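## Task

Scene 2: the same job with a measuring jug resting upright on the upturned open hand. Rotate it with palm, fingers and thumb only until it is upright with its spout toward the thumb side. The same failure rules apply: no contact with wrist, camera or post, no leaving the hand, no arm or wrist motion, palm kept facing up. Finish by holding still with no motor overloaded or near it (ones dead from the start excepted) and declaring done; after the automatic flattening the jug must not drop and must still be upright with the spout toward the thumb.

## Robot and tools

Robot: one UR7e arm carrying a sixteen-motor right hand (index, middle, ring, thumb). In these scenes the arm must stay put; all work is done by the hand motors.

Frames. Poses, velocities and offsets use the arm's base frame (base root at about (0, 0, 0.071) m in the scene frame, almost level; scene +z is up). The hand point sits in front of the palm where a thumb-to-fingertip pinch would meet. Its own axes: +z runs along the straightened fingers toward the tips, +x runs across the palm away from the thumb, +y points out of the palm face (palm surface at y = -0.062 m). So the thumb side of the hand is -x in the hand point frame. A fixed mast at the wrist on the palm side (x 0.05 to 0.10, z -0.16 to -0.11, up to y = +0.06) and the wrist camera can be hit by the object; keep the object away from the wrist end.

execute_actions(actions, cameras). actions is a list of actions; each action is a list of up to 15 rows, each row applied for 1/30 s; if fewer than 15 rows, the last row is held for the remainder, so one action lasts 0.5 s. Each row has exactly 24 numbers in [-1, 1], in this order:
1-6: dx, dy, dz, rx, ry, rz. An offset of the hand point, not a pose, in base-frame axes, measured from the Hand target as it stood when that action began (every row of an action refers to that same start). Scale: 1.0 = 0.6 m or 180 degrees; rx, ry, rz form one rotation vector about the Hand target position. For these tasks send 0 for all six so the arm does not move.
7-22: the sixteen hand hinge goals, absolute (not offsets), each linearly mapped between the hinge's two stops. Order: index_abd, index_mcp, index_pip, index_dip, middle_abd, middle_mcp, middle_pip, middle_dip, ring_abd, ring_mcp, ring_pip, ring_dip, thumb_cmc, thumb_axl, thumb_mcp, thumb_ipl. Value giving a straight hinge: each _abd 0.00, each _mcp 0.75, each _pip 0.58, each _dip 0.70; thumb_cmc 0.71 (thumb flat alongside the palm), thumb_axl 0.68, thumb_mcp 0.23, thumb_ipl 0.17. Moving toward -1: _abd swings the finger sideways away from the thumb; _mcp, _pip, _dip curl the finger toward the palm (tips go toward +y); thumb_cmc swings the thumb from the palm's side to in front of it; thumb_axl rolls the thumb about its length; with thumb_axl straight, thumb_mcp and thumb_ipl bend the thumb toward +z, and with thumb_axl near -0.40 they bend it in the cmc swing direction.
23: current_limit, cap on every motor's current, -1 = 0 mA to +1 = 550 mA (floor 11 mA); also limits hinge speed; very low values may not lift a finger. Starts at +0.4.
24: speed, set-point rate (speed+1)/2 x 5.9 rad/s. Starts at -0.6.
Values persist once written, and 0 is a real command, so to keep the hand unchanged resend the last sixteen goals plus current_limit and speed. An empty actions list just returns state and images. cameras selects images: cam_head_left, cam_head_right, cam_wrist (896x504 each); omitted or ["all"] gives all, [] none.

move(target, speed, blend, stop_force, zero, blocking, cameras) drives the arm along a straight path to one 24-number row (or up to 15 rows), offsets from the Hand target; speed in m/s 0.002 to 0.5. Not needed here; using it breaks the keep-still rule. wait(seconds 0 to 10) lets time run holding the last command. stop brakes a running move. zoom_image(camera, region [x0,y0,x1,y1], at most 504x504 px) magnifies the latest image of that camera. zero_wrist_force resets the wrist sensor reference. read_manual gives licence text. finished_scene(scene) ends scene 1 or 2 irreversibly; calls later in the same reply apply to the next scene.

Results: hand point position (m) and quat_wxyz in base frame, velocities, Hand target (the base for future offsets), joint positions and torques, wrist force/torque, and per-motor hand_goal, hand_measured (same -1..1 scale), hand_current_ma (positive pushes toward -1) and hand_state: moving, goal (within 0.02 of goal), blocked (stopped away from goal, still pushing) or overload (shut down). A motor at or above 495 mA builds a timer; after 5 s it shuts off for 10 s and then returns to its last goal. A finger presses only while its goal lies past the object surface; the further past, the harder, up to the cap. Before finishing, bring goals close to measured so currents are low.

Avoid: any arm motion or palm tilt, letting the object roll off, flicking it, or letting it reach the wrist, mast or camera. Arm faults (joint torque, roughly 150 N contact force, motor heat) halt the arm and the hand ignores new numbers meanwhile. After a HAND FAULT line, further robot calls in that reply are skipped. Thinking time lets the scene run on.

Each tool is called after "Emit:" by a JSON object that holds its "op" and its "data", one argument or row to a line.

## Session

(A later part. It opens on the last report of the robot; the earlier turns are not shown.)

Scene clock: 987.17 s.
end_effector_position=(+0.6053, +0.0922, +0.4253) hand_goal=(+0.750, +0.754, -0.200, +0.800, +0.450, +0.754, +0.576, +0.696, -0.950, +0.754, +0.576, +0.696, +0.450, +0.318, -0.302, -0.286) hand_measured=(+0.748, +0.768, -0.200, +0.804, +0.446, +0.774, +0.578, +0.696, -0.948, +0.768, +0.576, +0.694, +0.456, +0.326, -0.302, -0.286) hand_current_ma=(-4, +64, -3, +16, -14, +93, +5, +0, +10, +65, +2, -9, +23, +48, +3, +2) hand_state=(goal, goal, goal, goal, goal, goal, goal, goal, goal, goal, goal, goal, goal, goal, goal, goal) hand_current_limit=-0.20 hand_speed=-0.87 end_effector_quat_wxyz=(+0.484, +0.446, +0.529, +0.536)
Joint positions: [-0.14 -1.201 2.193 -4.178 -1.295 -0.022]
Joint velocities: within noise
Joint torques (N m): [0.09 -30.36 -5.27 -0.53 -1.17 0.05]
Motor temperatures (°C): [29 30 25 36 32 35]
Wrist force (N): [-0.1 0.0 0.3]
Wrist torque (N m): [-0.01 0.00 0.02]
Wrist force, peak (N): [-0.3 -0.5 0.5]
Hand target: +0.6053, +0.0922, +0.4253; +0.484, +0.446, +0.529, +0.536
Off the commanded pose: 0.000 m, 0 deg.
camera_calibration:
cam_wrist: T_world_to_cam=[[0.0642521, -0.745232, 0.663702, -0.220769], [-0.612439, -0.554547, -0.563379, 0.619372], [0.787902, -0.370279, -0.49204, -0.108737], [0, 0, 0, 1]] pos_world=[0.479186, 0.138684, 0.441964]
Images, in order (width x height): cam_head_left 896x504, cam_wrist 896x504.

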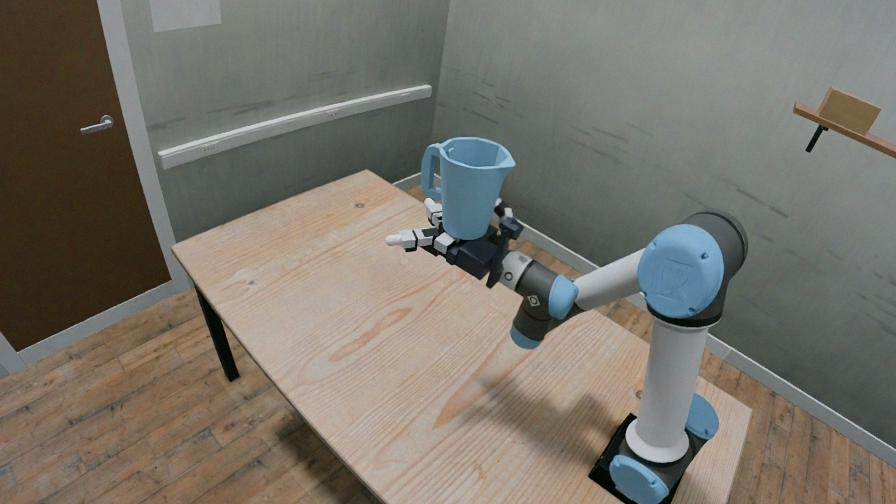

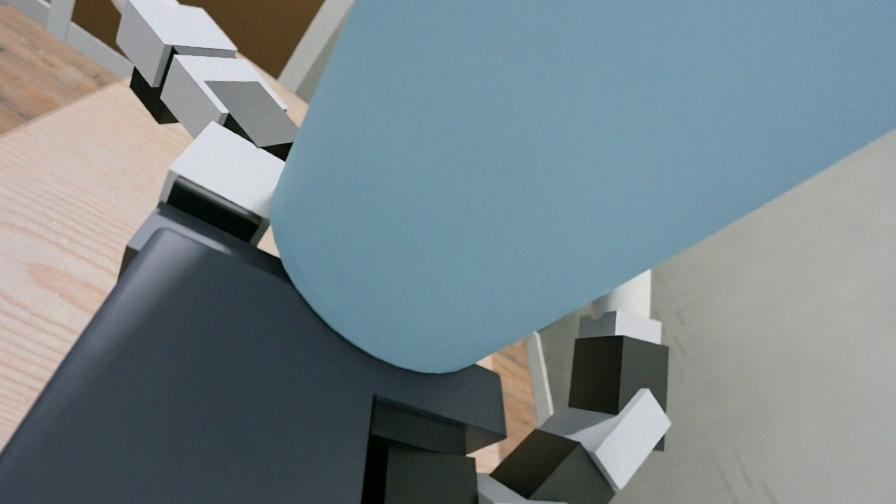

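Emit:
{"op": "execute_actions", "data": {
  "actions": [
    [[0,0,0,0,0,0,0.75,0.754,-0.20,0.80,0.45,0.754,-0.153,0.29,-0.95,0.754,0.576,0.696,0.45,0.317,-0.303,-0.286,-0.2,-0.87]],
    [[0,0,0,0,0,0,0.75,0.754,-0.20,0.80,0.45,0.754,-0.153,0.29,-0.95,0.754,0.576,0.696,0.45,0.317,-0.303,-0.286,-0.2,-0.87]],
    [[0,0,0,0,0,0,0.75,0.754,-0.20,0.80,0.45,0.754,-0.153,0.29,-0.95,0.754,0.576,0.696,0.45,0.317,-0.303,-0.286,-0.2,-0.87]],
    [[0,0,0,0,0,0,0.75,0.754,-0.20,0.80,0.45,0.754,-0.153,0.29,-0.95,0.754,0.576,0.696,0.45,0.317,-0.303,-0.286,-0.2,-0.87]],
    [[0,0,0,0,0,0,0.75,0.754,-0.20,0.80,0.45,0.754,-0.153,0.29,-0.95,0.754,0.576,0.696,0.45,0.317,-0.303,-0.286,-0.2,-0.87]]
  ],
  "cameras": ["cam_head_left","cam_wrist"]
}}

Emit:
{"op": "zoom_image", "data": {
  "camera": "cam_head_left",
  "region": [380, 125, 540, 285]
}}

Scene clock: 999.30 s.
end_effector_position=(+0.6053, +0.0922, +0.4253) hand_goal=(+0.750, +0.754, -0.200, +0.800, +0.450, +0.754, -0.152, +0.290, -0.950, +0.754, +0.576, +0.696, +0.450, +0.318, -0.302, -0.286) hand_measured=(+0.748, +0.768, -0.200, +0.804, +0.448, +0.774, -0.142, +0.292, -0.948, +0.768, +0.576, +0.694, +0.456, +0.326, -0.302, -0.286) hand_current_ma=(-4, +64, -3, +16, -10, +93, +43, +11, +10, +65, +2, -9, +23, +48, +3, +2) hand_state=(goal, goal, goal, goal, goal, goal, goal, goal, goal, goal, goal, goal, goal, goal, goal, goal) hand_current_limit=-0.20 hand_speed=-0.87 end_effector_quat_wxyz=(+0.484, +0.446, +0.529, +0.536)
Joint positions: [-0.14 -1.201 2.193 -4.178 -1.295 -0.022]
Joint velocities: within noise
Joint torques (N m): [0.54 -30.86 -3.64 -0.71 -0.98 0.2]
Motor temperatures (°C): [29 30 25 36 32 35]
Wrist force (N): [-0.2 -0.1 0.3]
Wrist torque (N m): [-0.04 0.02 0.01]
Wrist force, peak (N): [-0.2 -0.2 0.6]
Hand target: +0.6053, +0.0922, +0.4253; +0.484, +0.446, +0.529, +0.536
Off the commanded pose: 0.000 m, 0 deg.
camera_calibration:
cam_wrist: T_world_to_cam=[[0.064252, -0.745232, 0.663702, -0.220769], [-0.612439, -0.554547, -0.563379, 0.619372], [0.787902, -0.370279, -0.49204, -0.108736], [0, 0, 0, 1]] pos_world=[0.479187, 0.138684, 0.441964]
Images, in order (width x height): cam_head_left 896x504, cam_wrist 896x504.

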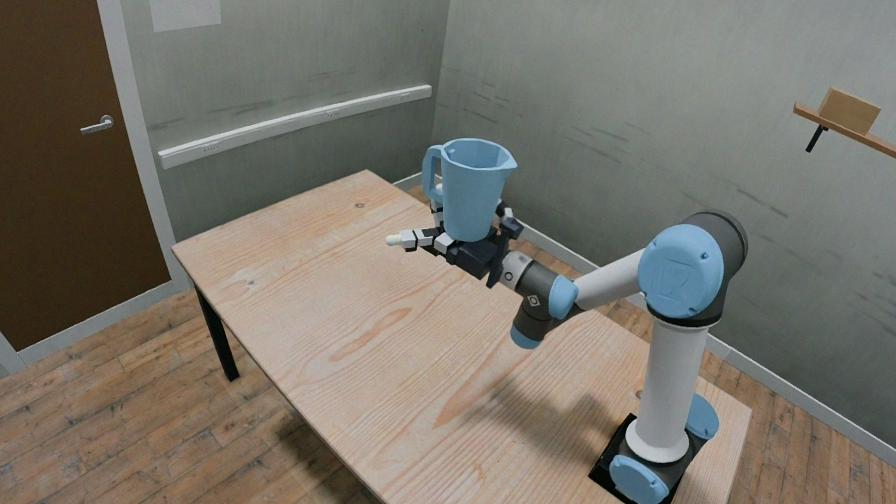

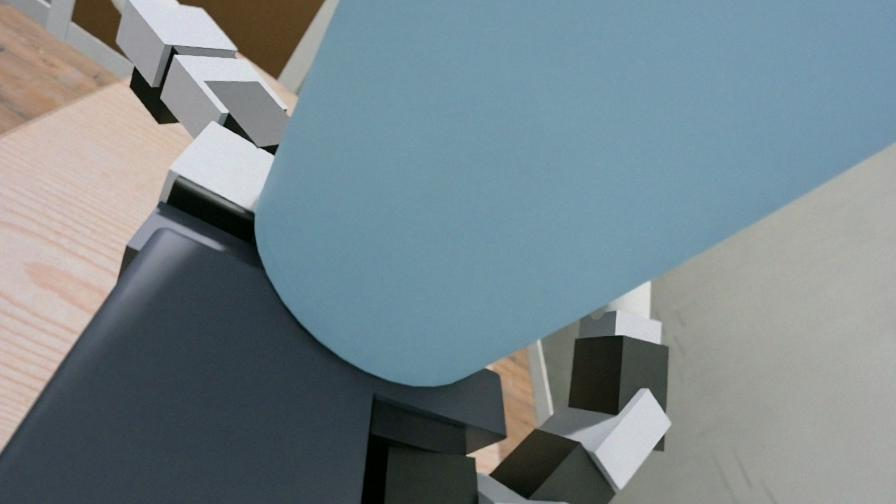

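Scaled by 3.150 from the camera's 896x504 image, which has a finer 1280x720 frame.

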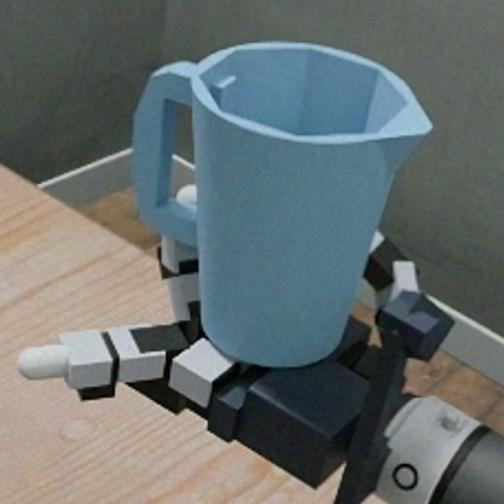

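Emit:
{"op": "execute_actions", "data": {
  "actions": [
    [[0,0,0,0,0,0,0.75,0.754,-0.20,0.80,-0.10,0.754,-0.153,0.29,-0.95,0.754,0.576,0.696,0.45,0.317,-0.303,-0.286,-0.2,-0.9]],
    [[0,0,0,0,0,0,0.75,0.754,-0.20,0.80,-0.10,0.754,-0.153,0.29,-0.95,0.754,0.576,0.696,0.45,0.317,-0.303,-0.286,-0.2,-0.9]],
    [[0,0,0,0,0,0,0.75,0.754,-0.20,0.80,-0.10,0.754,-0.153,0.29,-0.95,0.754,0.576,0.696,0.45,0.317,-0.303,-0.286,-0.2,-0.9]],
    [[0,0,0,0,0,0,0.75,0.754,-0.20,0.80,-0.10,0.754,-0.153,0.29,-0.95,0.754,0.576,0.696,0.45,0.317,-0.303,-0.286,-0.2,-0.9]]
  ],
  "cameras": ["cam_head_left","cam_wrist"]
}}

Emit:
{"op": "zoom_image", "data": {
  "camera": "cam_head_left",
  "region": [380, 125, 540, 285]
}}

Scene clock: 1023.57 s.
end_effector_position=(+0.6053, +0.0922, +0.4253) hand_goal=(+0.750, +0.754, -0.200, +0.800, -0.100, +0.754, -0.152, +0.290, -0.950, +0.754, +0.576, +0.696, +0.450, +0.318, -0.302, -0.286) hand_measured=(+0.748, +0.768, -0.200, +0.804, -0.096, +0.774, -0.144, +0.292, -0.948, +0.768, +0.576, +0.694, +0.456, +0.326, -0.302, -0.286) hand_current_ma=(-4, +64, -3, +16, +18, +93, +32, +11, +10, +65, +2, -9, +23, +48, +3, +2) hand_state=(goal, goal, goal, goal, goal, goal, goal, goal, goal, goal, goal, goal, goal, goal, goal, goal) hand_current_limit=-0.20 hand_speed=-0.90 end_effector_quat_wxyz=(+0.484, +0.446, +0.529, +0.536)
Joint positions: [-0.14 -1.201 2.193 -4.178 -1.295 -0.022]
Joint velocities: within noise
Joint torques (N m): [-0.68 -31.94 -3.86 -0.55 -1.04 0.16]
Motor temperatures (°C): [29 30 25 36 32 35]
Wrist force (N): [-0.3 -0.1 0.4]
Wrist torque (N m): [-0.05 0.03 -0.02]
Wrist force, peak (N): [-0.3 -0.1 0.6]
Hand target: +0.6053, +0.0922, +0.4253; +0.484, +0.446, +0.529, +0.536
Off the commanded pose: 0.000 m, 0 deg.
camera_calibration:
cam_wrist: T_world_to_cam=[[0.0642521, -0.745232, 0.663702, -0.220769], [-0.612439, -0.554547, -0.563379, 0.619372], [0.787902, -0.370279, -0.49204, -0.108736], [0, 0, 0, 1]] pos_world=[0.479186, 0.138684, 0.441964]
Images, in order (width x height): cam_head_left 896x504, cam_wrist 896x504.

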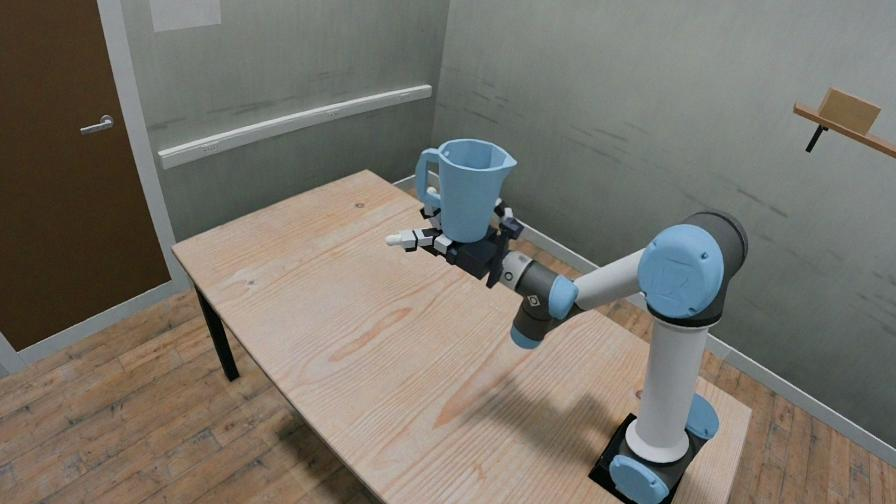

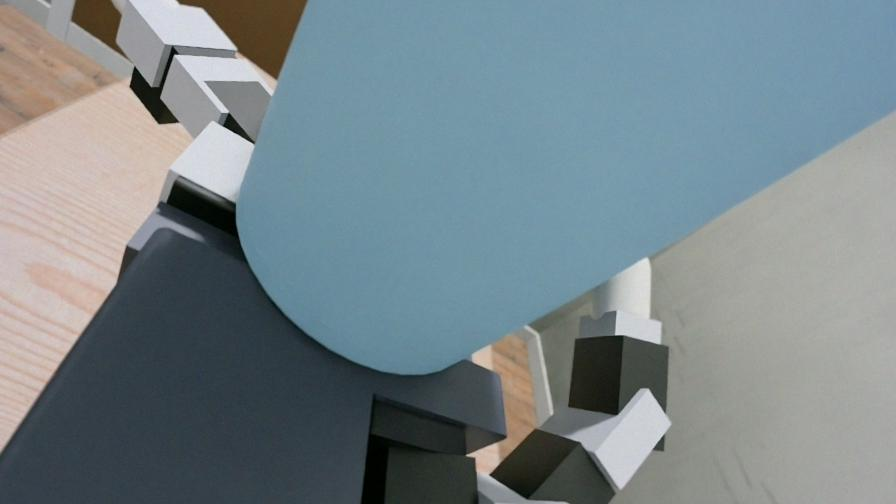

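Scaled by 3.150 from the camera's 896x504 image, which has a finer 1280x720 frame.

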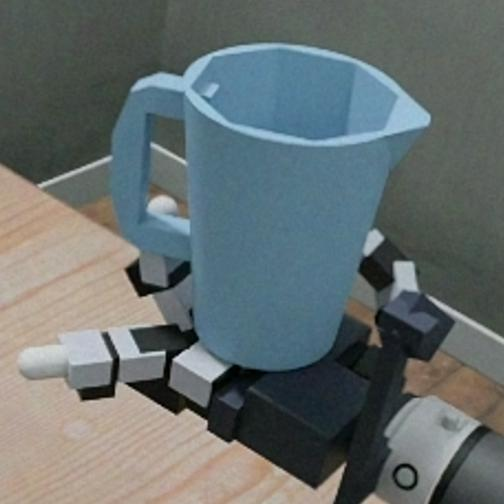

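Emit:
{"op": "zoom_image", "data": {
  "camera": "cam_head_left",
  "region": [400, 135, 530, 265]
}}

Scaled by 3.877 from the camera's 896x504 image, which has a finer 1280x720 frame.

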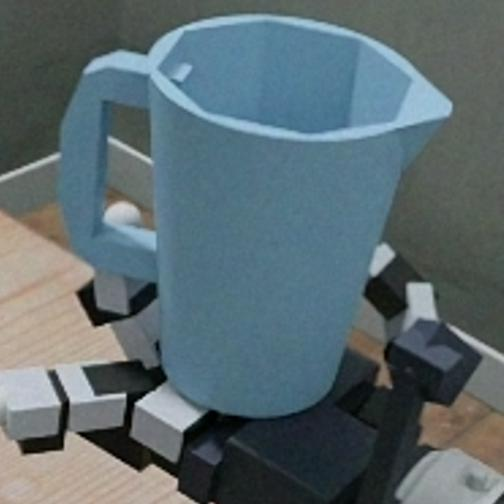

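Emit:
{"op": "execute_actions", "data": {
  "actions": [
    [[0,0,0,0,0,0,0.75,0.754,-0.20,0.80,-0.45,0.754,-0.153,0.29,-0.98,0.754,0.576,0.696,0.45,0.317,-0.303,-0.286,-0.2,-0.9]],
    [[0,0,0,0,0,0,0.75,0.754,-0.20,0.80,-0.45,0.754,-0.153,0.29,-0.98,0.754,0.576,0.696,0.45,0.317,-0.303,-0.286,-0.2,-0.9]],
    [[0,0,0,0,0,0,0.75,0.754,-0.20,0.80,-0.45,0.754,-0.153,0.29,-0.98,0.754,0.576,0.696,0.45,0.317,-0.303,-0.286,-0.2,-0.9]]
  ],
  "cameras": ["cam_head_left","cam_wrist"]
}}

Emit:
{"op": "zoom_image", "data": {
  "camera": "cam_head_left",
  "region": [400, 135, 530, 265]
}}

Scene clock: 1090.50 s.
end_effector_position=(+0.6053, +0.0922, +0.4253) hand_goal=(+0.750, +0.754, -0.200, +0.800, -0.450, +0.754, -0.152, +0.290, -0.980, +0.754, +0.576, +0.696, +0.450, +0.318, -0.302, -0.286) hand_measured=(+0.748, +0.768, -0.200, +0.804, -0.444, +0.774, -0.144, +0.292, -0.978, +0.768, +0.576, +0.694, +0.456, +0.326, -0.302, -0.286) hand_current_ma=(-4, +64, -3, +16, +22, +93, +32, +11, +10, +65, +2, -9, +23, +48, +3, +2) hand_state=(goal, goal, goal, goal, goal, goal, goal, goal, goal, goal, goal, goal, goal, goal, goal, goal) hand_current_limit=-0.20 hand_speed=-0.90 end_effector_quat_wxyz=(+0.484, +0.446, +0.529, +0.536)
Joint positions: [-0.14 -1.201 2.193 -4.178 -1.295 -0.022]
Joint velocities: within noise
Joint torques (N m): [0.21 -32.42 -5.04 -0.8 -0.92 -0.02]
Motor temperatures (°C): [29 30 25 36 32 35]
Wrist force (N): [-0.2 -0.1 0.2]
Wrist torque (N m): [-0.03 0.02 -0.02]
Wrist force, peak (N): [-0.2 -0.4 0.5]
Hand target: +0.6053, +0.0922, +0.4253; +0.484, +0.446, +0.529, +0.536
Off the commanded pose: 0.000 m, 0 deg.
camera_calibration:
cam_wrist: T_world_to_cam=[[0.0642522, -0.745232, 0.663702, -0.220769], [-0.612439, -0.554547, -0.563379, 0.619372], [0.787902, -0.370279, -0.49204, -0.108736], [0, 0, 0, 1]] pos_world=[0.479186, 0.138684, 0.441964]
Images, in order (width x height): cam_head_left 896x504, cam_wrist 896x504.

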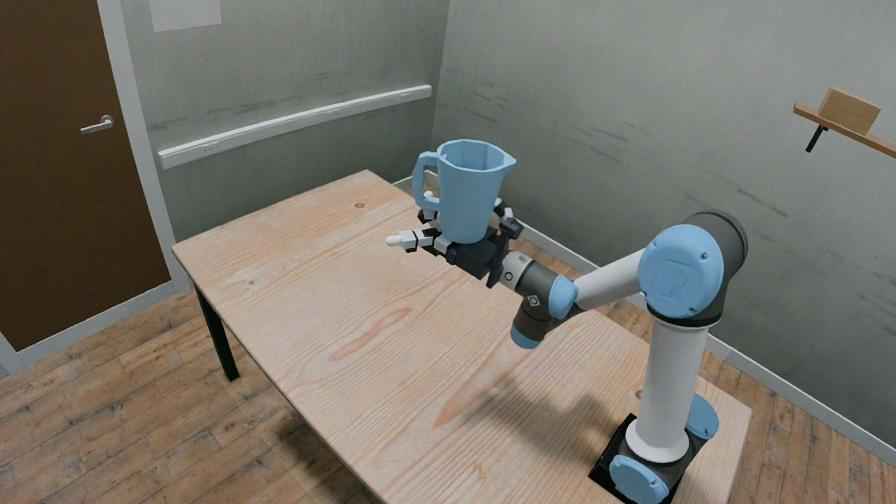

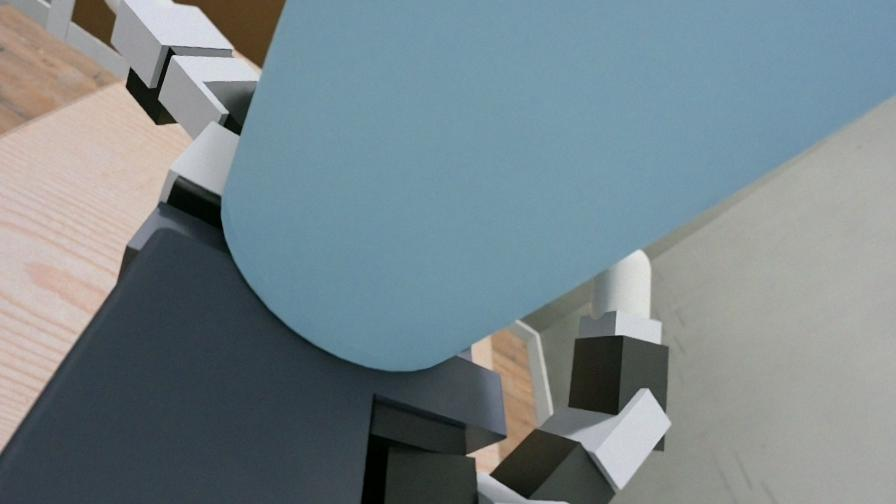

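Scaled by 3.877 from the camera's 896x504 image, which has a finer 1280x720 frame.

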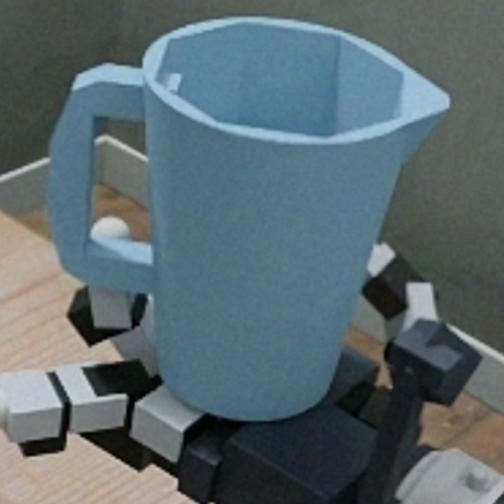

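Emit:
{"op": "execute_actions", "data": {
  "actions": [
    [[0,0,0,0,0,0,0.75,0.754,-0.20,0.80,-0.75,0.754,-0.153,0.29,-1.0,0.754,0.576,0.696,0.45,0.317,-0.303,-0.286,-0.2,-0.9]],
    [[0,0,0,0,0,0,0.75,0.754,-0.20,0.80,-0.75,0.754,-0.153,0.29,-1.0,0.754,0.576,0.696,0.45,0.317,-0.303,-0.286,-0.2,-0.9]],
    [[0,0,0,0,0,0,0.75,0.754,-0.20,0.80,-0.75,0.754,-0.153,0.29,-1.0,0.754,0.576,0.696,0.45,0.317,-0.303,-0.286,-0.2,-0.9]]
  ],
  "cameras": ["cam_head_left","cam_wrist"]
}}

Emit:
{"op": "zoom_image", "data": {
  "camera": "cam_head_left",
  "region": [400, 135, 530, 265]
}}

Scene clock: 1100.33 s.
end_effector_position=(+0.6053, +0.0922, +0.4253) hand_goal=(+0.750, +0.754, -0.200, +0.800, -0.750, +0.754, -0.152, +0.290, -1.000, +0.754, +0.576, +0.696, +0.450, +0.318, -0.302, -0.286) hand_measured=(+0.748, +0.768, -0.200, +0.804, -0.742, +0.774, -0.144, +0.292, -0.998, +0.768, +0.576, +0.694, +0.456, +0.326, -0.302, -0.286) hand_current_ma=(-4, +64, -3, +16, +27, +93, +32, +11, +10, +65, +2, -9, +23, +48, +3, +2) hand_state=(goal, goal, goal, goal, goal, goal, goal, goal, goal, goal, goal, goal, goal, goal, goal, goal) hand_current_limit=-0.20 hand_speed=-0.90 end_effector_quat_wxyz=(+0.484, +0.446, +0.529, +0.536)
Joint positions: [-0.14 -1.201 2.193 -4.178 -1.295 -0.022]
Joint velocities: within noise
Joint torques (N m): [-1.06 -33.04 -4.14 -0.86 -0.89 0.01]
Motor temperatures (°C): [29 30 25 36 32 35]
Wrist force (N): [-0.1 -0.1 0.3]
Wrist torque (N m): [-0.06 0.00 -0.03]
Wrist force, peak (N): [-0.4 0.0 0.5]
Hand target: +0.6053, +0.0922, +0.4253; +0.484, +0.446, +0.529, +0.536
Off the commanded pose: 0.000 m, 0 deg.
camera_calibration:
cam_wrist: T_world_to_cam=[[0.064252, -0.745232, 0.663702, -0.220769], [-0.612439, -0.554547, -0.563379, 0.619372], [0.787902, -0.370279, -0.49204, -0.108736], [0, 0, 0, 1]] pos_world=[0.479186, 0.138684, 0.441964]
Images, in order (width x height): cam_head_left 896x504, cam_wrist 896x504.

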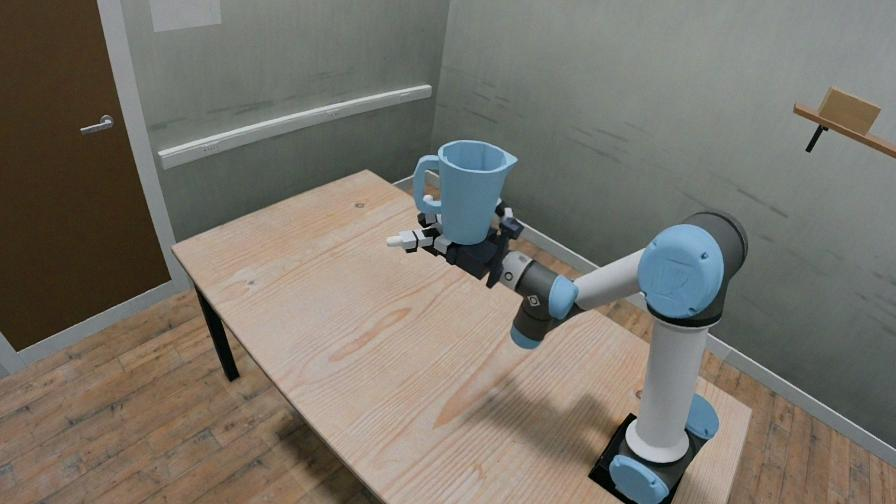

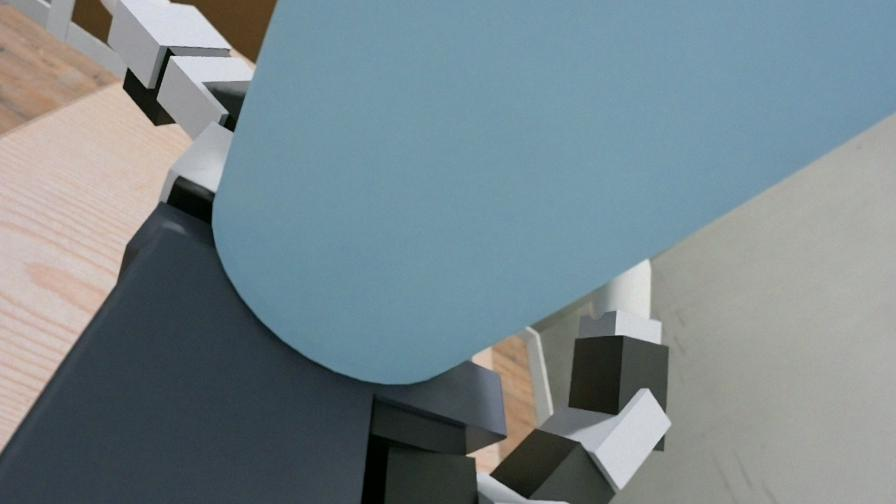

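Scaled by 3.877 from the camera's 896x504 image, which has a finer 1280x720 frame.

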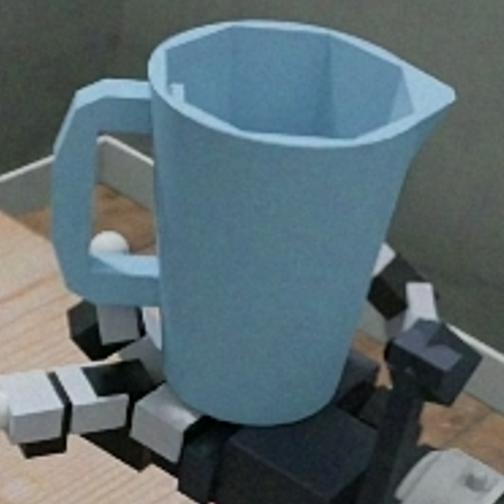

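Emit:
{"op": "execute_actions", "data": {
  "actions": [
    [[0,0,0,0,0,0,0.75,0.754,-0.20,0.80,-0.5,0.754,-0.153,0.29,-1.0,0.754,0.576,0.696,0.40,0.317,0.192,-0.969,-0.2,-0.83]],
    [[0,0,0,0,0,0,0.4,0.754,0.2,0.75,0.0,0.754,0.576,0.696,-1.0,0.754,0.576,0.696,0.36,0.317,0.192,-0.969,-0.2,-0.83]],
    [[0,0,0,0,0,0,0.0,0.754,0.576,0.696,0.0,0.754,0.576,0.696,-1.0,0.754,0.576,0.696,0.36,0.317,0.192,-0.969,-0.2,-0.83]],
    [[0,0,0,0,0,0,0.0,0.754,0.576,0.696,0.0,0.754,0.576,0.696,-0.1,0.754,0.576,0.696,0.36,0.317,0.192,-0.969,-0.2,-0.83]],
    [[0,0,0,0,0,0,0.0,0.754,0.576,0.696,0.0,0.754,0.576,0.696,-0.1,0.754,0.576,0.696,0.33,0.317,0.192,-0.969,-0.2,-0.83]],
    [[0,0,0,0,0,0,0.0,0.754,0.576,0.696,0.0,0.754,0.576,0.696,-0.1,0.754,0.576,0.696,0.25,0.317,0.192,-0.969,-0.2,-0.83]],
    [[0,0,0,0,0,0,0.0,0.754,0.576,0.696,0.0,0.754,0.576,0.696,-0.1,0.754,0.576,0.696,0.20,0.317,0.192,-0.969,-0.2,-0.9]]
  ],
  "cameras": ["cam_wrist"]
}}

Scene clock: 1195.33 s.
end_effector_position=(+0.6053, +0.0922, +0.4253) hand_goal=(+0.000, +0.754, +0.576, +0.696, +0.000, +0.754, +0.576, +0.696, -0.100, +0.754, +0.576, +0.696, +0.200, +0.318, +0.192, -0.968) hand_measured=(+0.004, +0.768, +0.576, +0.700, -0.004, +0.774, +0.576, +0.694, -0.104, +0.768, +0.576, +0.694, +0.220, +0.322, +0.192, -0.968) hand_current_ma=(+12, +64, +3, +19, -13, +93, +2, -8, -12, +65, +2, -9, +90, +26, -4, +4) hand_state=(goal, goal, goal, goal, goal, goal, goal, goal, goal, goal, goal, goal, goal, goal, goal, goal) hand_current_limit=-0.20 hand_speed=-0.90 end_effector_quat_wxyz=(+0.484, +0.446, +0.529, +0.536)
Joint positions: [-0.14 -1.201 2.193 -4.178 -1.295 -0.022]
Joint velocities: within noise
Joint torques (N m): [-0.95 -34.39 -6.59 -1.35 -0.98 0.48]
Motor temperatures (°C): [29 30 25 36 32 35]
Wrist force (N): [-0.2 0.1 0.4]
Wrist torque (N m): [-0.01 0.02 -0.01]
Wrist force, peak (N): [-0.3 0.0 0.7]
Hand target: +0.6053, +0.0922, +0.4253; +0.484, +0.446, +0.529, +0.536
Off the commanded pose: 0.000 m, 0 deg.
camera_calibration:
cam_wrist: T_world_to_cam=[[0.0642524, -0.745232, 0.663702, -0.220769], [-0.612439, -0.554547, -0.563379, 0.619372], [0.787902, -0.370279, -0.49204, -0.108736], [0, 0, 0, 1]] pos_world=[0.479186, 0.138684, 0.441963]
Images, in order (width x height): cam_wrist 896x504.

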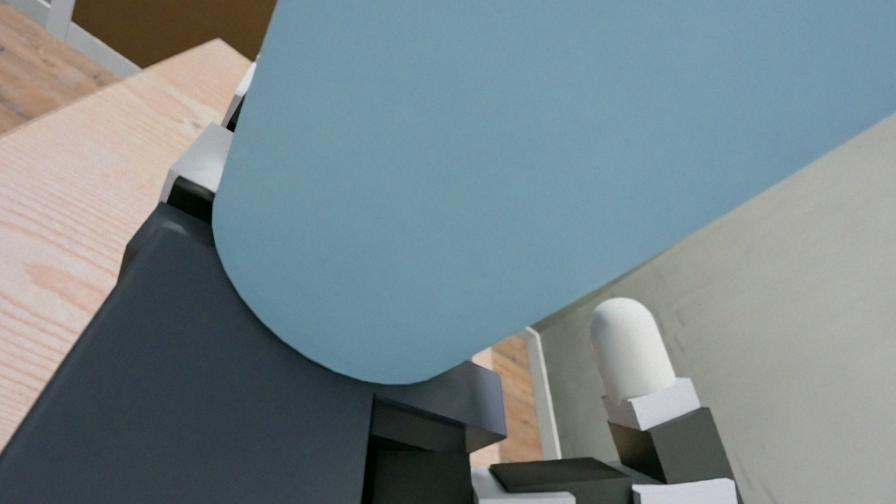

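Emit:
{"op": "execute_actions", "data": {
  "actions": [
    [[0,0,0,0,0,0,0,0.754,0.576,0.696,0,0.754,0.576,0.696,-0.1,0.754,0.576,0.696,0.12,0.317,0.192,-0.969,-0.2,-0.92]],
    [[0,0,0,0,0,0,0,0.754,0.576,0.696,0,0.754,0.576,0.696,-0.1,0.754,0.576,0.696,0.07,0.317,0.192,-0.969,-0.2,-0.94]]
  ],
  "cameras": []
}}

Emit:
{"op": "execute_actions", "data": {
  "actions": [
    [[0,0,0,0,0,0,0,0.754,0.576,0.696,0,0.754,0.576,0.696,-0.1,0.754,0.576,0.696,0.04,0.317,0.192,-0.969,-0.2,-0.94]]
  ],
  "cameras": ["cam_wrist"]
}}

Scene clock: 1206.87 s.
end_effector_position=(+0.6053, +0.0922, +0.4253) hand_goal=(+0.000, +0.754, +0.576, +0.696, +0.000, +0.754, +0.576, +0.696, -0.100, +0.754, +0.576, +0.696, +0.070, +0.318, +0.192, -0.968) hand_measured=(+0.004, +0.768, +0.576, +0.700, -0.004, +0.774, +0.576, +0.694, -0.104, +0.768, +0.576, +0.694, +0.088, +0.322, +0.192, -0.968) hand_current_ma=(+12, +64, +3, +19, -13, +93, +2, -8, -12, +65, +2, -9, +78, +24, -4, +4) hand_state=(goal, goal, goal, goal, goal, goal, goal, goal, goal, goal, goal, goal, goal, goal, goal, goal) hand_current_limit=-0.20 hand_speed=-0.94 end_effector_quat_wxyz=(+0.484, +0.446, +0.529, +0.536)
Joint positions: [-0.14 -1.201 2.193 -4.178 -1.295 -0.022]
Joint velocities: within noise
Joint torques (N m): [-0.75 -34.57 -6.01 -1.09 -0.97 0.4]
Motor temperatures (°C): [29 30 25 36 32 35]
Wrist force (N): [-0.2 -0.2 0.4]
Wrist torque (N m): [-0.05 0.02 -0.02]
Wrist force, peak (N): [-0.2 0.0 0.6]
Hand target: +0.6053, +0.0922, +0.4253; +0.484, +0.446, +0.529, +0.536
Off the commanded pose: 0.000 m, 0 deg.
No camera images: "cameras" was empty.

Scene clock: 1207.57 s.
end_effector_position=(+0.6053, +0.0922, +0.4253) hand_goal=(+0.000, +0.754, +0.576, +0.696, +0.000, +0.754, +0.576, +0.696, -0.100, +0.754, +0.576, +0.696, +0.040, +0.318, +0.192, -0.968) hand_measured=(+0.004, +0.768, +0.576, +0.700, -0.004, +0.774, +0.576, +0.694, -0.104, +0.768, +0.576, +0.694, +0.056, +0.322, +0.192, -0.968) hand_current_ma=(+12, +64, +3, +19, -13, +93, +2, -8, -12, +66, +2, -9, +75, +23, -4, +4) hand_state=(goal, goal, goal, goal, goal, goal, goal, goal, goal, goal, goal, goal, goal, goal, goal, goal) hand_current_limit=-0.20 hand_speed=-0.94 end_effector_quat_wxyz=(+0.484, +0.446, +0.529, +0.536)
Joint positions: [-0.14 -1.201 2.193 -4.178 -1.295 -0.022]
Joint velocities: within noise
Joint torques (N m): [-1.32 -35.2 -6.23 -1.33 -1.19 0.69]
Motor temperatures (°C): [29 30 25 36 32 35]
Wrist force (N): [-0.3 -0.2 0.3]
Wrist torque (N m): [-0.05 0.04 -0.04]
Wrist force, peak (N): [-0.1 -0.2 0.6]
Hand target: +0.6053, +0.0922, +0.4253; +0.484, +0.446, +0.529, +0.536
Off the commanded pose: 0.000 m, 0 deg.
camera_calibration:
cam_wrist: T_world_to_cam=[[0.0642521, -0.745232, 0.663702, -0.220769], [-0.612439, -0.554547, -0.563379, 0.619372], [0.787902, -0.370279, -0.49204, -0.108736], [0, 0, 0, 1]] pos_world=[0.479186, 0.138684, 0.441964]
Images, in order (width x height): cam_wrist 896x504.

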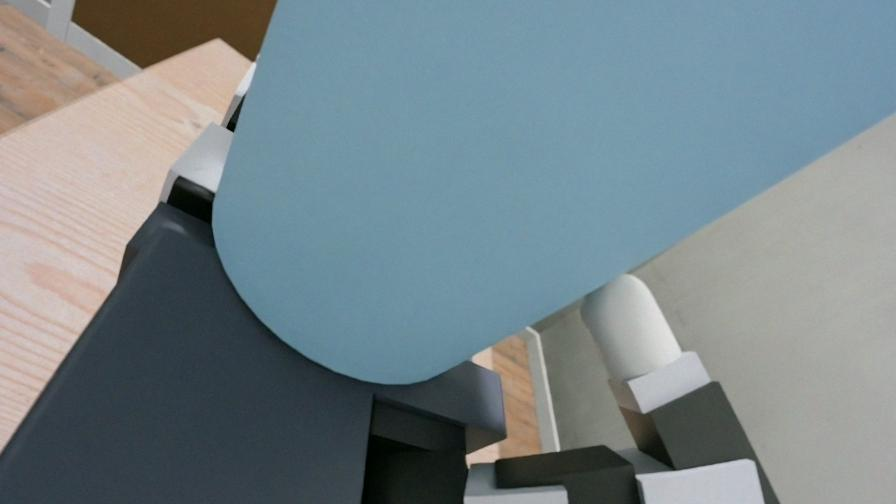

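Emit:
{"op": "execute_actions", "data": {
  "actions": [
    [[0,0,0,0,0,0,0,0.754,0.576,0.696,0,0.754,0.576,0.696,-0.1,0.754,0.576,0.696,0.0,0.317,0.192,-0.969,-0.2,-0.94]]
  ],
  "cameras": ["cam_wrist"]
}}

Scene clock: 1212.30 s.
end_effector_position=(+0.6053, +0.0922, +0.4253) hand_goal=(+0.000, +0.754, +0.576, +0.696, +0.000, +0.754, +0.576, +0.696, -0.100, +0.754, +0.576, +0.696, +0.000, +0.318, +0.192, -0.968) hand_measured=(+0.004, +0.768, +0.576, +0.700, -0.004, +0.774, +0.576, +0.694, -0.104, +0.768, +0.576, +0.694, +0.016, +0.322, +0.192, -0.968) hand_current_ma=(+12, +64, +3, +19, -12, +93, +2, -8, -12, +65, +2, -9, +71, +23, -4, +3) hand_state=(goal, goal, goal, goal, goal, goal, goal, goal, goal, goal, goal, goal, goal, goal, goal, goal) hand_current_limit=-0.20 hand_speed=-0.94 end_effector_quat_wxyz=(+0.484, +0.446, +0.529, +0.536)
Joint positions: [-0.14 -1.201 2.193 -4.178 -1.295 -0.022]
Joint velocities: within noise
Joint torques (N m): [-0.52 -36.21 -6.29 -1.31 -1.04 0.58]
Motor temperatures (°C): [29 30 25 36 32 35]
Wrist force (N): [0.0 -0.1 0.3]
Wrist torque (N m): [-0.03 -0.01 -0.01]
Wrist force, peak (N): [-0.3 0.0 0.6]
Hand target: +0.6053, +0.0922, +0.4253; +0.484, +0.446, +0.529, +0.536
Off the commanded pose: 0.000 m, 0 deg.
camera_calibration:
cam_wrist: T_world_to_cam=[[0.0642524, -0.745232, 0.663702, -0.220769], [-0.612439, -0.554547, -0.563379, 0.619372], [0.787902, -0.370279, -0.49204, -0.108736], [0, 0, 0, 1]] pos_world=[0.479186, 0.138684, 0.441963]
Images, in order (width x height): cam_wrist 896x504.

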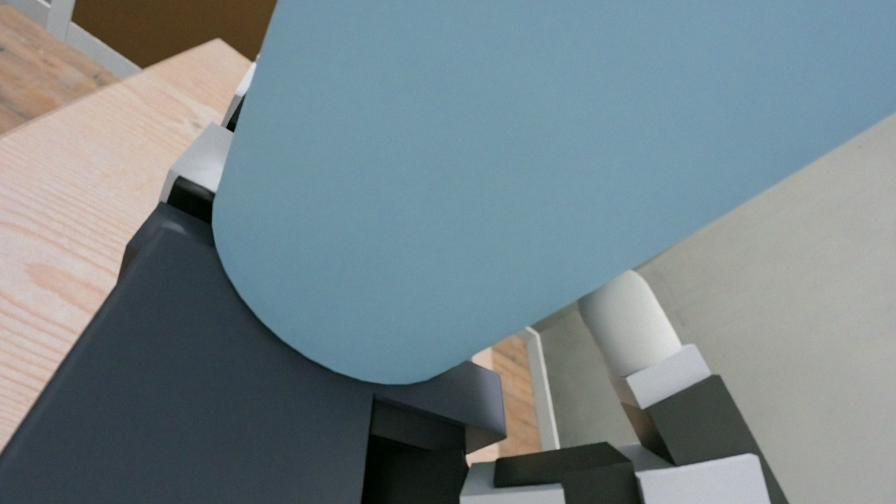

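Emit:
{"op": "execute_actions", "data": {
  "actions": [
    [[0,0,0,0,0,0,0,0.754,0.576,0.696,0,0.754,0.576,0.696,-0.1,0.754,0.576,0.696,-0.04,0.317,0.192,-0.969,-0.2,-0.94]]
  ],
  "cameras": ["cam_wrist"]
}}

Scene clock: 1216.37 s.
end_effector_position=(+0.6053, +0.0922, +0.4253) hand_goal=(+0.000, +0.754, +0.576, +0.696, +0.000, +0.754, +0.576, +0.696, -0.100, +0.754, +0.576, +0.696, -0.040, +0.318, +0.192, -0.968) hand_measured=(+0.004, +0.768, +0.576, +0.700, -0.004, +0.774, +0.576, +0.694, -0.104, +0.768, +0.576, +0.694, -0.018, +0.322, +0.192, -0.968) hand_current_ma=(+12, +64, +3, +19, -12, +93, +2, -8, -12, +65, +2, -9, +98, +21, +4, +3) hand_state=(goal, goal, goal, goal, goal, goal, goal, goal, goal, goal, goal, goal, blocked, goal, goal, goal) hand_current_limit=-0.20 hand_speed=-0.94 end_effector_quat_wxyz=(+0.484, +0.446, +0.529, +0.536)
Joint positions: [-0.14 -1.201 2.193 -4.178 -1.295 -0.022]
Joint velocities: within noise
Joint torques (N m): [-1.6 -34.2 -6.51 -1.36 -0.93 0.65]
Motor temperatures (°C): [29 30 25 36 32 35]
Wrist force (N): [-0.2 -0.2 0.4]
Wrist torque (N m): [-0.05 0.01 -0.03]
Wrist force, peak (N): [-0.2 -0.2 0.5]
Hand target: +0.6053, +0.0922, +0.4253; +0.484, +0.446, +0.529, +0.536
Off the commanded pose: 0.000 m, 0 deg.
camera_calibration:
cam_wrist: T_world_to_cam=[[0.0642522, -0.745232, 0.663703, -0.220769], [-0.612439, -0.554547, -0.563379, 0.619372], [0.787902, -0.370279, -0.49204, -0.108736], [0, 0, 0, 1]] pos_world=[0.479186, 0.138684, 0.441964]
Images, in order (width x height): cam_wrist 896x504.

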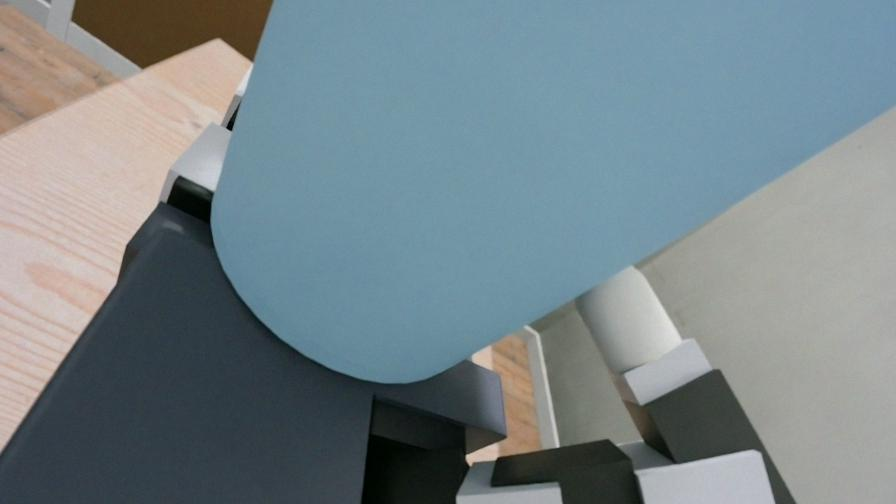

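Emit:
{"op": "execute_actions", "data": {
  "actions": [
    [[0,0,0,0,0,0,0,0.754,0.576,0.696,0,0.754,0.576,0.696,-0.1,0.754,0.576,0.696,-0.012,0.317,0.110,-0.898,-0.2,-0.91]],
    [[0,0,0,0,0,0,0,0.754,0.576,0.696,0,0.754,0.576,0.696,-0.1,0.754,0.576,0.696,0.016,0.317,0.028,-0.827,-0.2,-0.91]],
    [[0,0,0,0,0,0,0,0.754,0.576,0.696,0,0.754,0.576,0.696,-0.1,0.754,0.576,0.696,0.053,0.317,-0.047,-0.746,-0.2,-0.91]],
    [[0,0,0,0,0,0,0,0.754,0.576,0.696,0,0.754,0.576,0.696,-0.1,0.754,0.576,0.696,0.09,0.317,-0.122,-0.665,-0.2,-0.91]]
  ],
  "cameras": ["cam_head_left","cam_wrist"]
}}

Emit:
{"op": "zoom_image", "data": {
  "camera": "cam_head_left",
  "region": [400, 135, 530, 265]
}}

Scene clock: 1235.47 s.
end_effector_position=(+0.6053, +0.0922, +0.4253) hand_goal=(+0.000, +0.754, +0.576, +0.696, +0.000, +0.754, +0.576, +0.696, -0.100, +0.754, +0.576, +0.696, +0.090, +0.318, -0.122, -0.664) hand_measured=(+0.004, +0.768, +0.576, +0.700, -0.002, +0.774, +0.576, +0.694, -0.104, +0.768, +0.576, +0.694, +0.096, +0.322, -0.120, -0.668) hand_current_ma=(+12, +64, +3, +19, -11, +93, +2, -8, -11, +65, +2, -9, +25, +16, +8, -28) hand_state=(goal, goal, goal, goal, goal, goal, goal, goal, goal, goal, goal, goal, goal, goal, goal, goal) hand_current_limit=-0.20 hand_speed=-0.91 end_effector_quat_wxyz=(+0.484, +0.446, +0.529, +0.536)
Joint positions: [-0.14 -1.201 2.193 -4.178 -1.295 -0.022]
Joint velocities: within noise
Joint torques (N m): [-2.06 -35.07 -5.9 -1.41 -1.07 0.69]
Motor temperatures (°C): [29 30 25 36 32 35]
Wrist force (N): [-0.1 -0.2 0.4]
Wrist torque (N m): [-0.04 0.01 -0.04]
Wrist force, peak (N): [-0.4 -0.2 0.6]
Hand target: +0.6053, +0.0922, +0.4253; +0.484, +0.446, +0.529, +0.536
Off the commanded pose: 0.000 m, 0 deg.
camera_calibration:
cam_wrist: T_world_to_cam=[[0.0642521, -0.745232, 0.663702, -0.220769], [-0.612439, -0.554547, -0.563379, 0.619372], [0.787902, -0.370279, -0.49204, -0.108736], [0, 0, 0, 1]] pos_world=[0.479186, 0.138684, 0.441964]
Images, in order (width x height): cam_head_left 896x504, cam_wrist 896x504.

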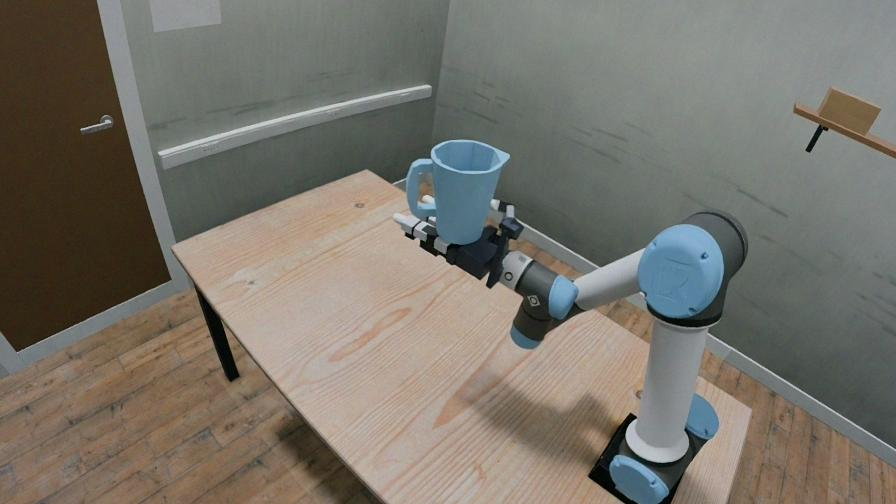

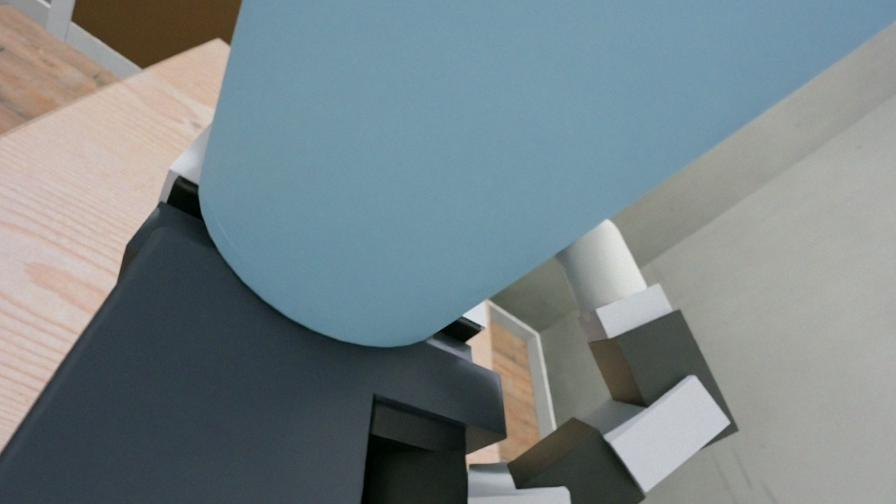

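Scaled by 3.877 from the camera's 896x504 image, which has a finer 1280x720 frame.

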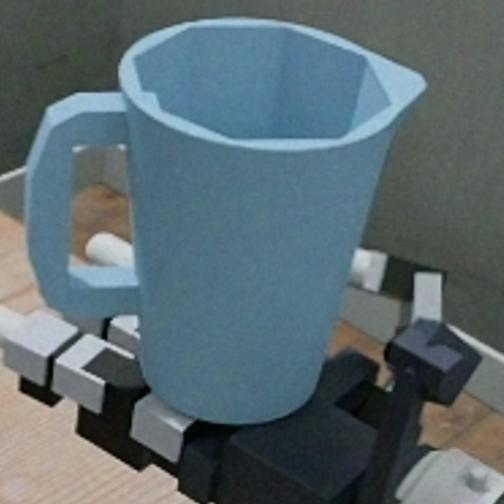

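Emit:
{"op": "execute_actions", "data": {
  "actions": [
    [[0,0,0,0,0,0,0,0.754,0.576,0.696,0,0.754,0.576,0.696,0.25,0.754,0.576,0.696,0.35,0.317,-0.122,-0.665,-0.2,-0.85]],
    [[0,0,0,0,0,0,0,0.754,0.576,0.696,0,0.754,0.576,0.696,0.25,0.754,0.4,0.65,0.35,0.317,0.079,-0.882,-0.2,-0.85]],
    [[0,0,0,0,0,0,0,0.754,0.576,0.696,0,0.754,0.576,0.696,0.25,0.754,-0.328,0.478,0.35,0.317,0.079,-0.882,-0.2,-0.85]],
    [[0,0,0,0,0,0,0,0.754,0.576,0.696,0,0.754,0.576,0.696,0.25,0.754,-0.328,0.478,0.25,0.317,0.079,-0.882,-0.2,-0.85]],
    [[0,0,0,0,0,0,0,0.754,0.576,0.696,0,0.754,0.576,0.696,0.25,0.754,-0.328,0.478,0.18,0.317,0.079,-0.882,-0.2,-0.85]],
    [[0,0,0,0,0,0,0,0.754,0.576,0.696,0,0.754,0.576,0.696,0.25,0.754,-0.328,0.478,0.12,0.317,0.079,-0.882,-0.2,-0.85]]
  ],
  "cameras": ["cam_head_left","cam_wrist"]
}}

Emit:
{"op": "zoom_image", "data": {
  "camera": "cam_head_left",
  "region": [400, 135, 530, 265]
}}

Scene clock: 1290.40 s.
end_effector_position=(+0.6053, +0.0922, +0.4253) hand_goal=(+0.000, +0.754, +0.576, +0.696, +0.000, +0.754, +0.576, +0.696, +0.250, +0.754, -0.328, +0.478, +0.120, +0.318, +0.080, -0.882) hand_measured=(+0.004, +0.768, +0.576, +0.700, +0.002, +0.774, +0.578, +0.694, +0.246, +0.768, -0.322, +0.480, +0.136, +0.322, +0.078, -0.882) hand_current_ma=(+12, +64, +3, +19, +11, +93, +4, -7, -11, +66, +24, +12, +78, +16, -8, +4) hand_state=(goal, goal, goal, goal, goal, goal, goal, goal, goal, goal, goal, goal, goal, goal, goal, goal) hand_current_limit=-0.20 hand_speed=-0.85 end_effector_quat_wxyz=(+0.484, +0.446, +0.529, +0.536)
Joint positions: [-0.14 -1.201 2.193 -4.178 -1.295 -0.022]
Joint velocities: within noise
Joint torques (N m): [-1.22 -36.93 -7.72 -1.4 -0.78 0.59]
Motor temperatures (°C): [29 30 25 36 32 35]
Wrist force (N): [-0.1 0.0 0.3]
Wrist torque (N m): [-0.02 0.01 -0.02]
Wrist force, peak (N): [-0.2 -0.1 0.7]
Hand target: +0.6053, +0.0922, +0.4253; +0.484, +0.446, +0.529, +0.536
Off the commanded pose: 0.000 m, 0 deg.
camera_calibration:
cam_wrist: T_world_to_cam=[[0.0642522, -0.745232, 0.663702, -0.220769], [-0.612439, -0.554547, -0.563379, 0.619372], [0.787902, -0.370279, -0.49204, -0.108736], [0, 0, 0, 1]] pos_world=[0.479186, 0.138684, 0.441964]
Images, in order (width x height): cam_head_left 896x504, cam_wrist 896x504.

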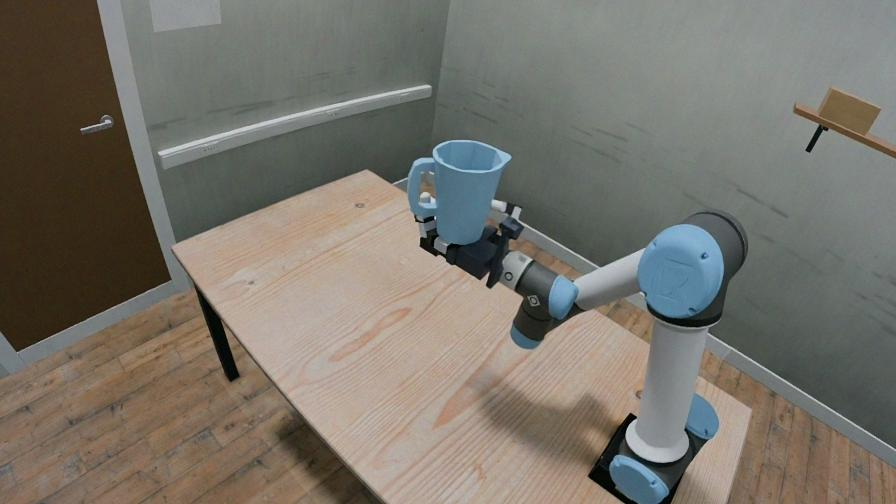

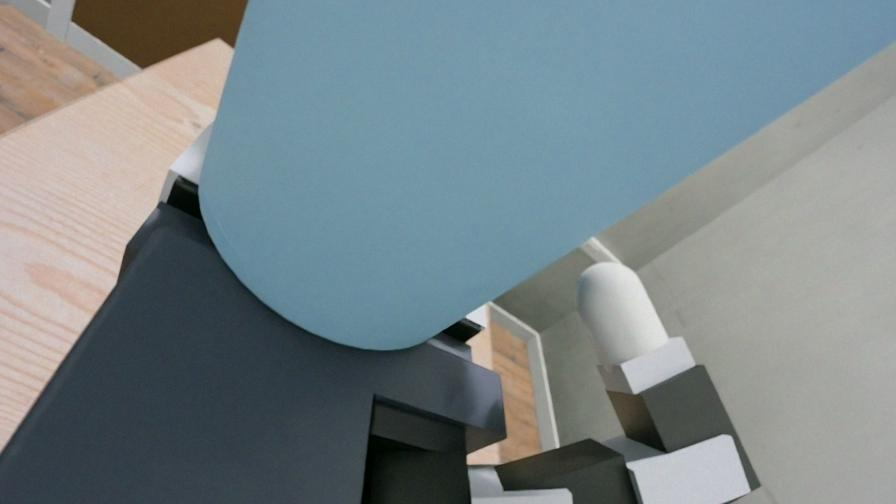

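Scaled by 3.877 from the camera's 896x504 image, which has a finer 1280x720 frame.

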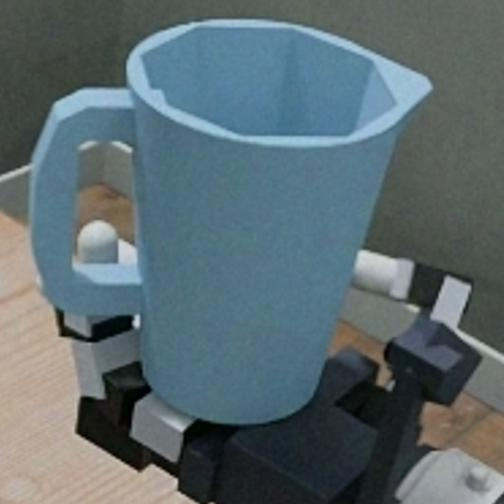

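Emit:
{"op": "execute_actions", "data": {
  "actions": [
    [[0,0,0,0,0,0,0,0.754,0.576,0.696,0,0.754,0.576,0.696,0.14,0.754,-0.35,0.478,0.03,0.317,0.09,-0.895,-0.2,-0.91]],
    [[0,0,0,0,0,0,0,0.754,0.576,0.696,0,0.754,0.576,0.696,0.05,0.754,-0.35,0.478,-0.05,0.317,0.09,-0.895,-0.2,-0.91]]
  ],
  "cameras": ["cam_wrist"]
}}

Scene clock: 1325.17 s.
end_effector_position=(+0.6053, +0.0922, +0.4253) hand_goal=(+0.000, +0.754, +0.576, +0.696, +0.000, +0.754, +0.576, +0.696, +0.050, +0.754, -0.350, +0.478, -0.050, +0.318, +0.090, -0.894) hand_measured=(+0.004, +0.768, +0.576, +0.700, +0.002, +0.774, +0.578, +0.694, +0.054, +0.768, -0.344, +0.480, -0.036, +0.322, +0.088, -0.894) hand_current_ma=(+12, +64, +3, +19, +9, +93, +4, -7, +17, +66, +23, +12, +61, +16, -14, +3) hand_state=(goal, goal, goal, goal, goal, goal, goal, goal, goal, goal, goal, goal, goal, goal, goal, goal) hand_current_limit=-0.20 hand_speed=-0.91 end_effector_quat_wxyz=(+0.484, +0.446, +0.529, +0.536)
Joint positions: [-0.14 -1.201 2.193 -4.178 -1.295 -0.022]
Joint velocities: within noise
Joint torques (N m): [-1.1 -38.05 -8.38 -1.48 -0.69 0.76]
Motor temperatures (°C): [29 30 25 36 32 35]
Wrist force (N): [-0.2 -0.3 0.4]
Wrist torque (N m): [-0.07 0.01 -0.04]
Wrist force, peak (N): [-0.2 -0.2 0.7]
Hand target: +0.6053, +0.0922, +0.4253; +0.484, +0.446, +0.529, +0.536
Off the commanded pose: 0.000 m, 0 deg.
camera_calibration:
cam_wrist: T_world_to_cam=[[0.0642521, -0.745232, 0.663702, -0.220769], [-0.612439, -0.554547, -0.563379, 0.619372], [0.787902, -0.370279, -0.49204, -0.108736], [0, 0, 0, 1]] pos_world=[0.479186, 0.138684, 0.441964]
Images, in order (width x height): cam_wrist 896x504.

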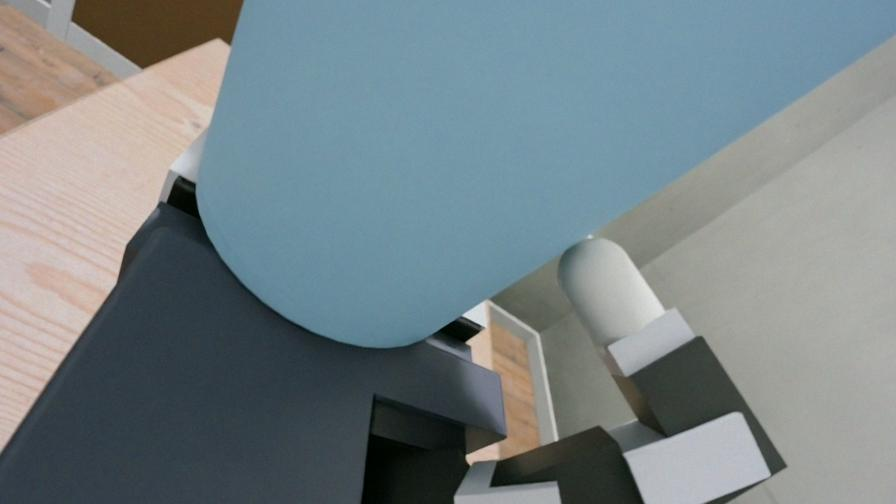

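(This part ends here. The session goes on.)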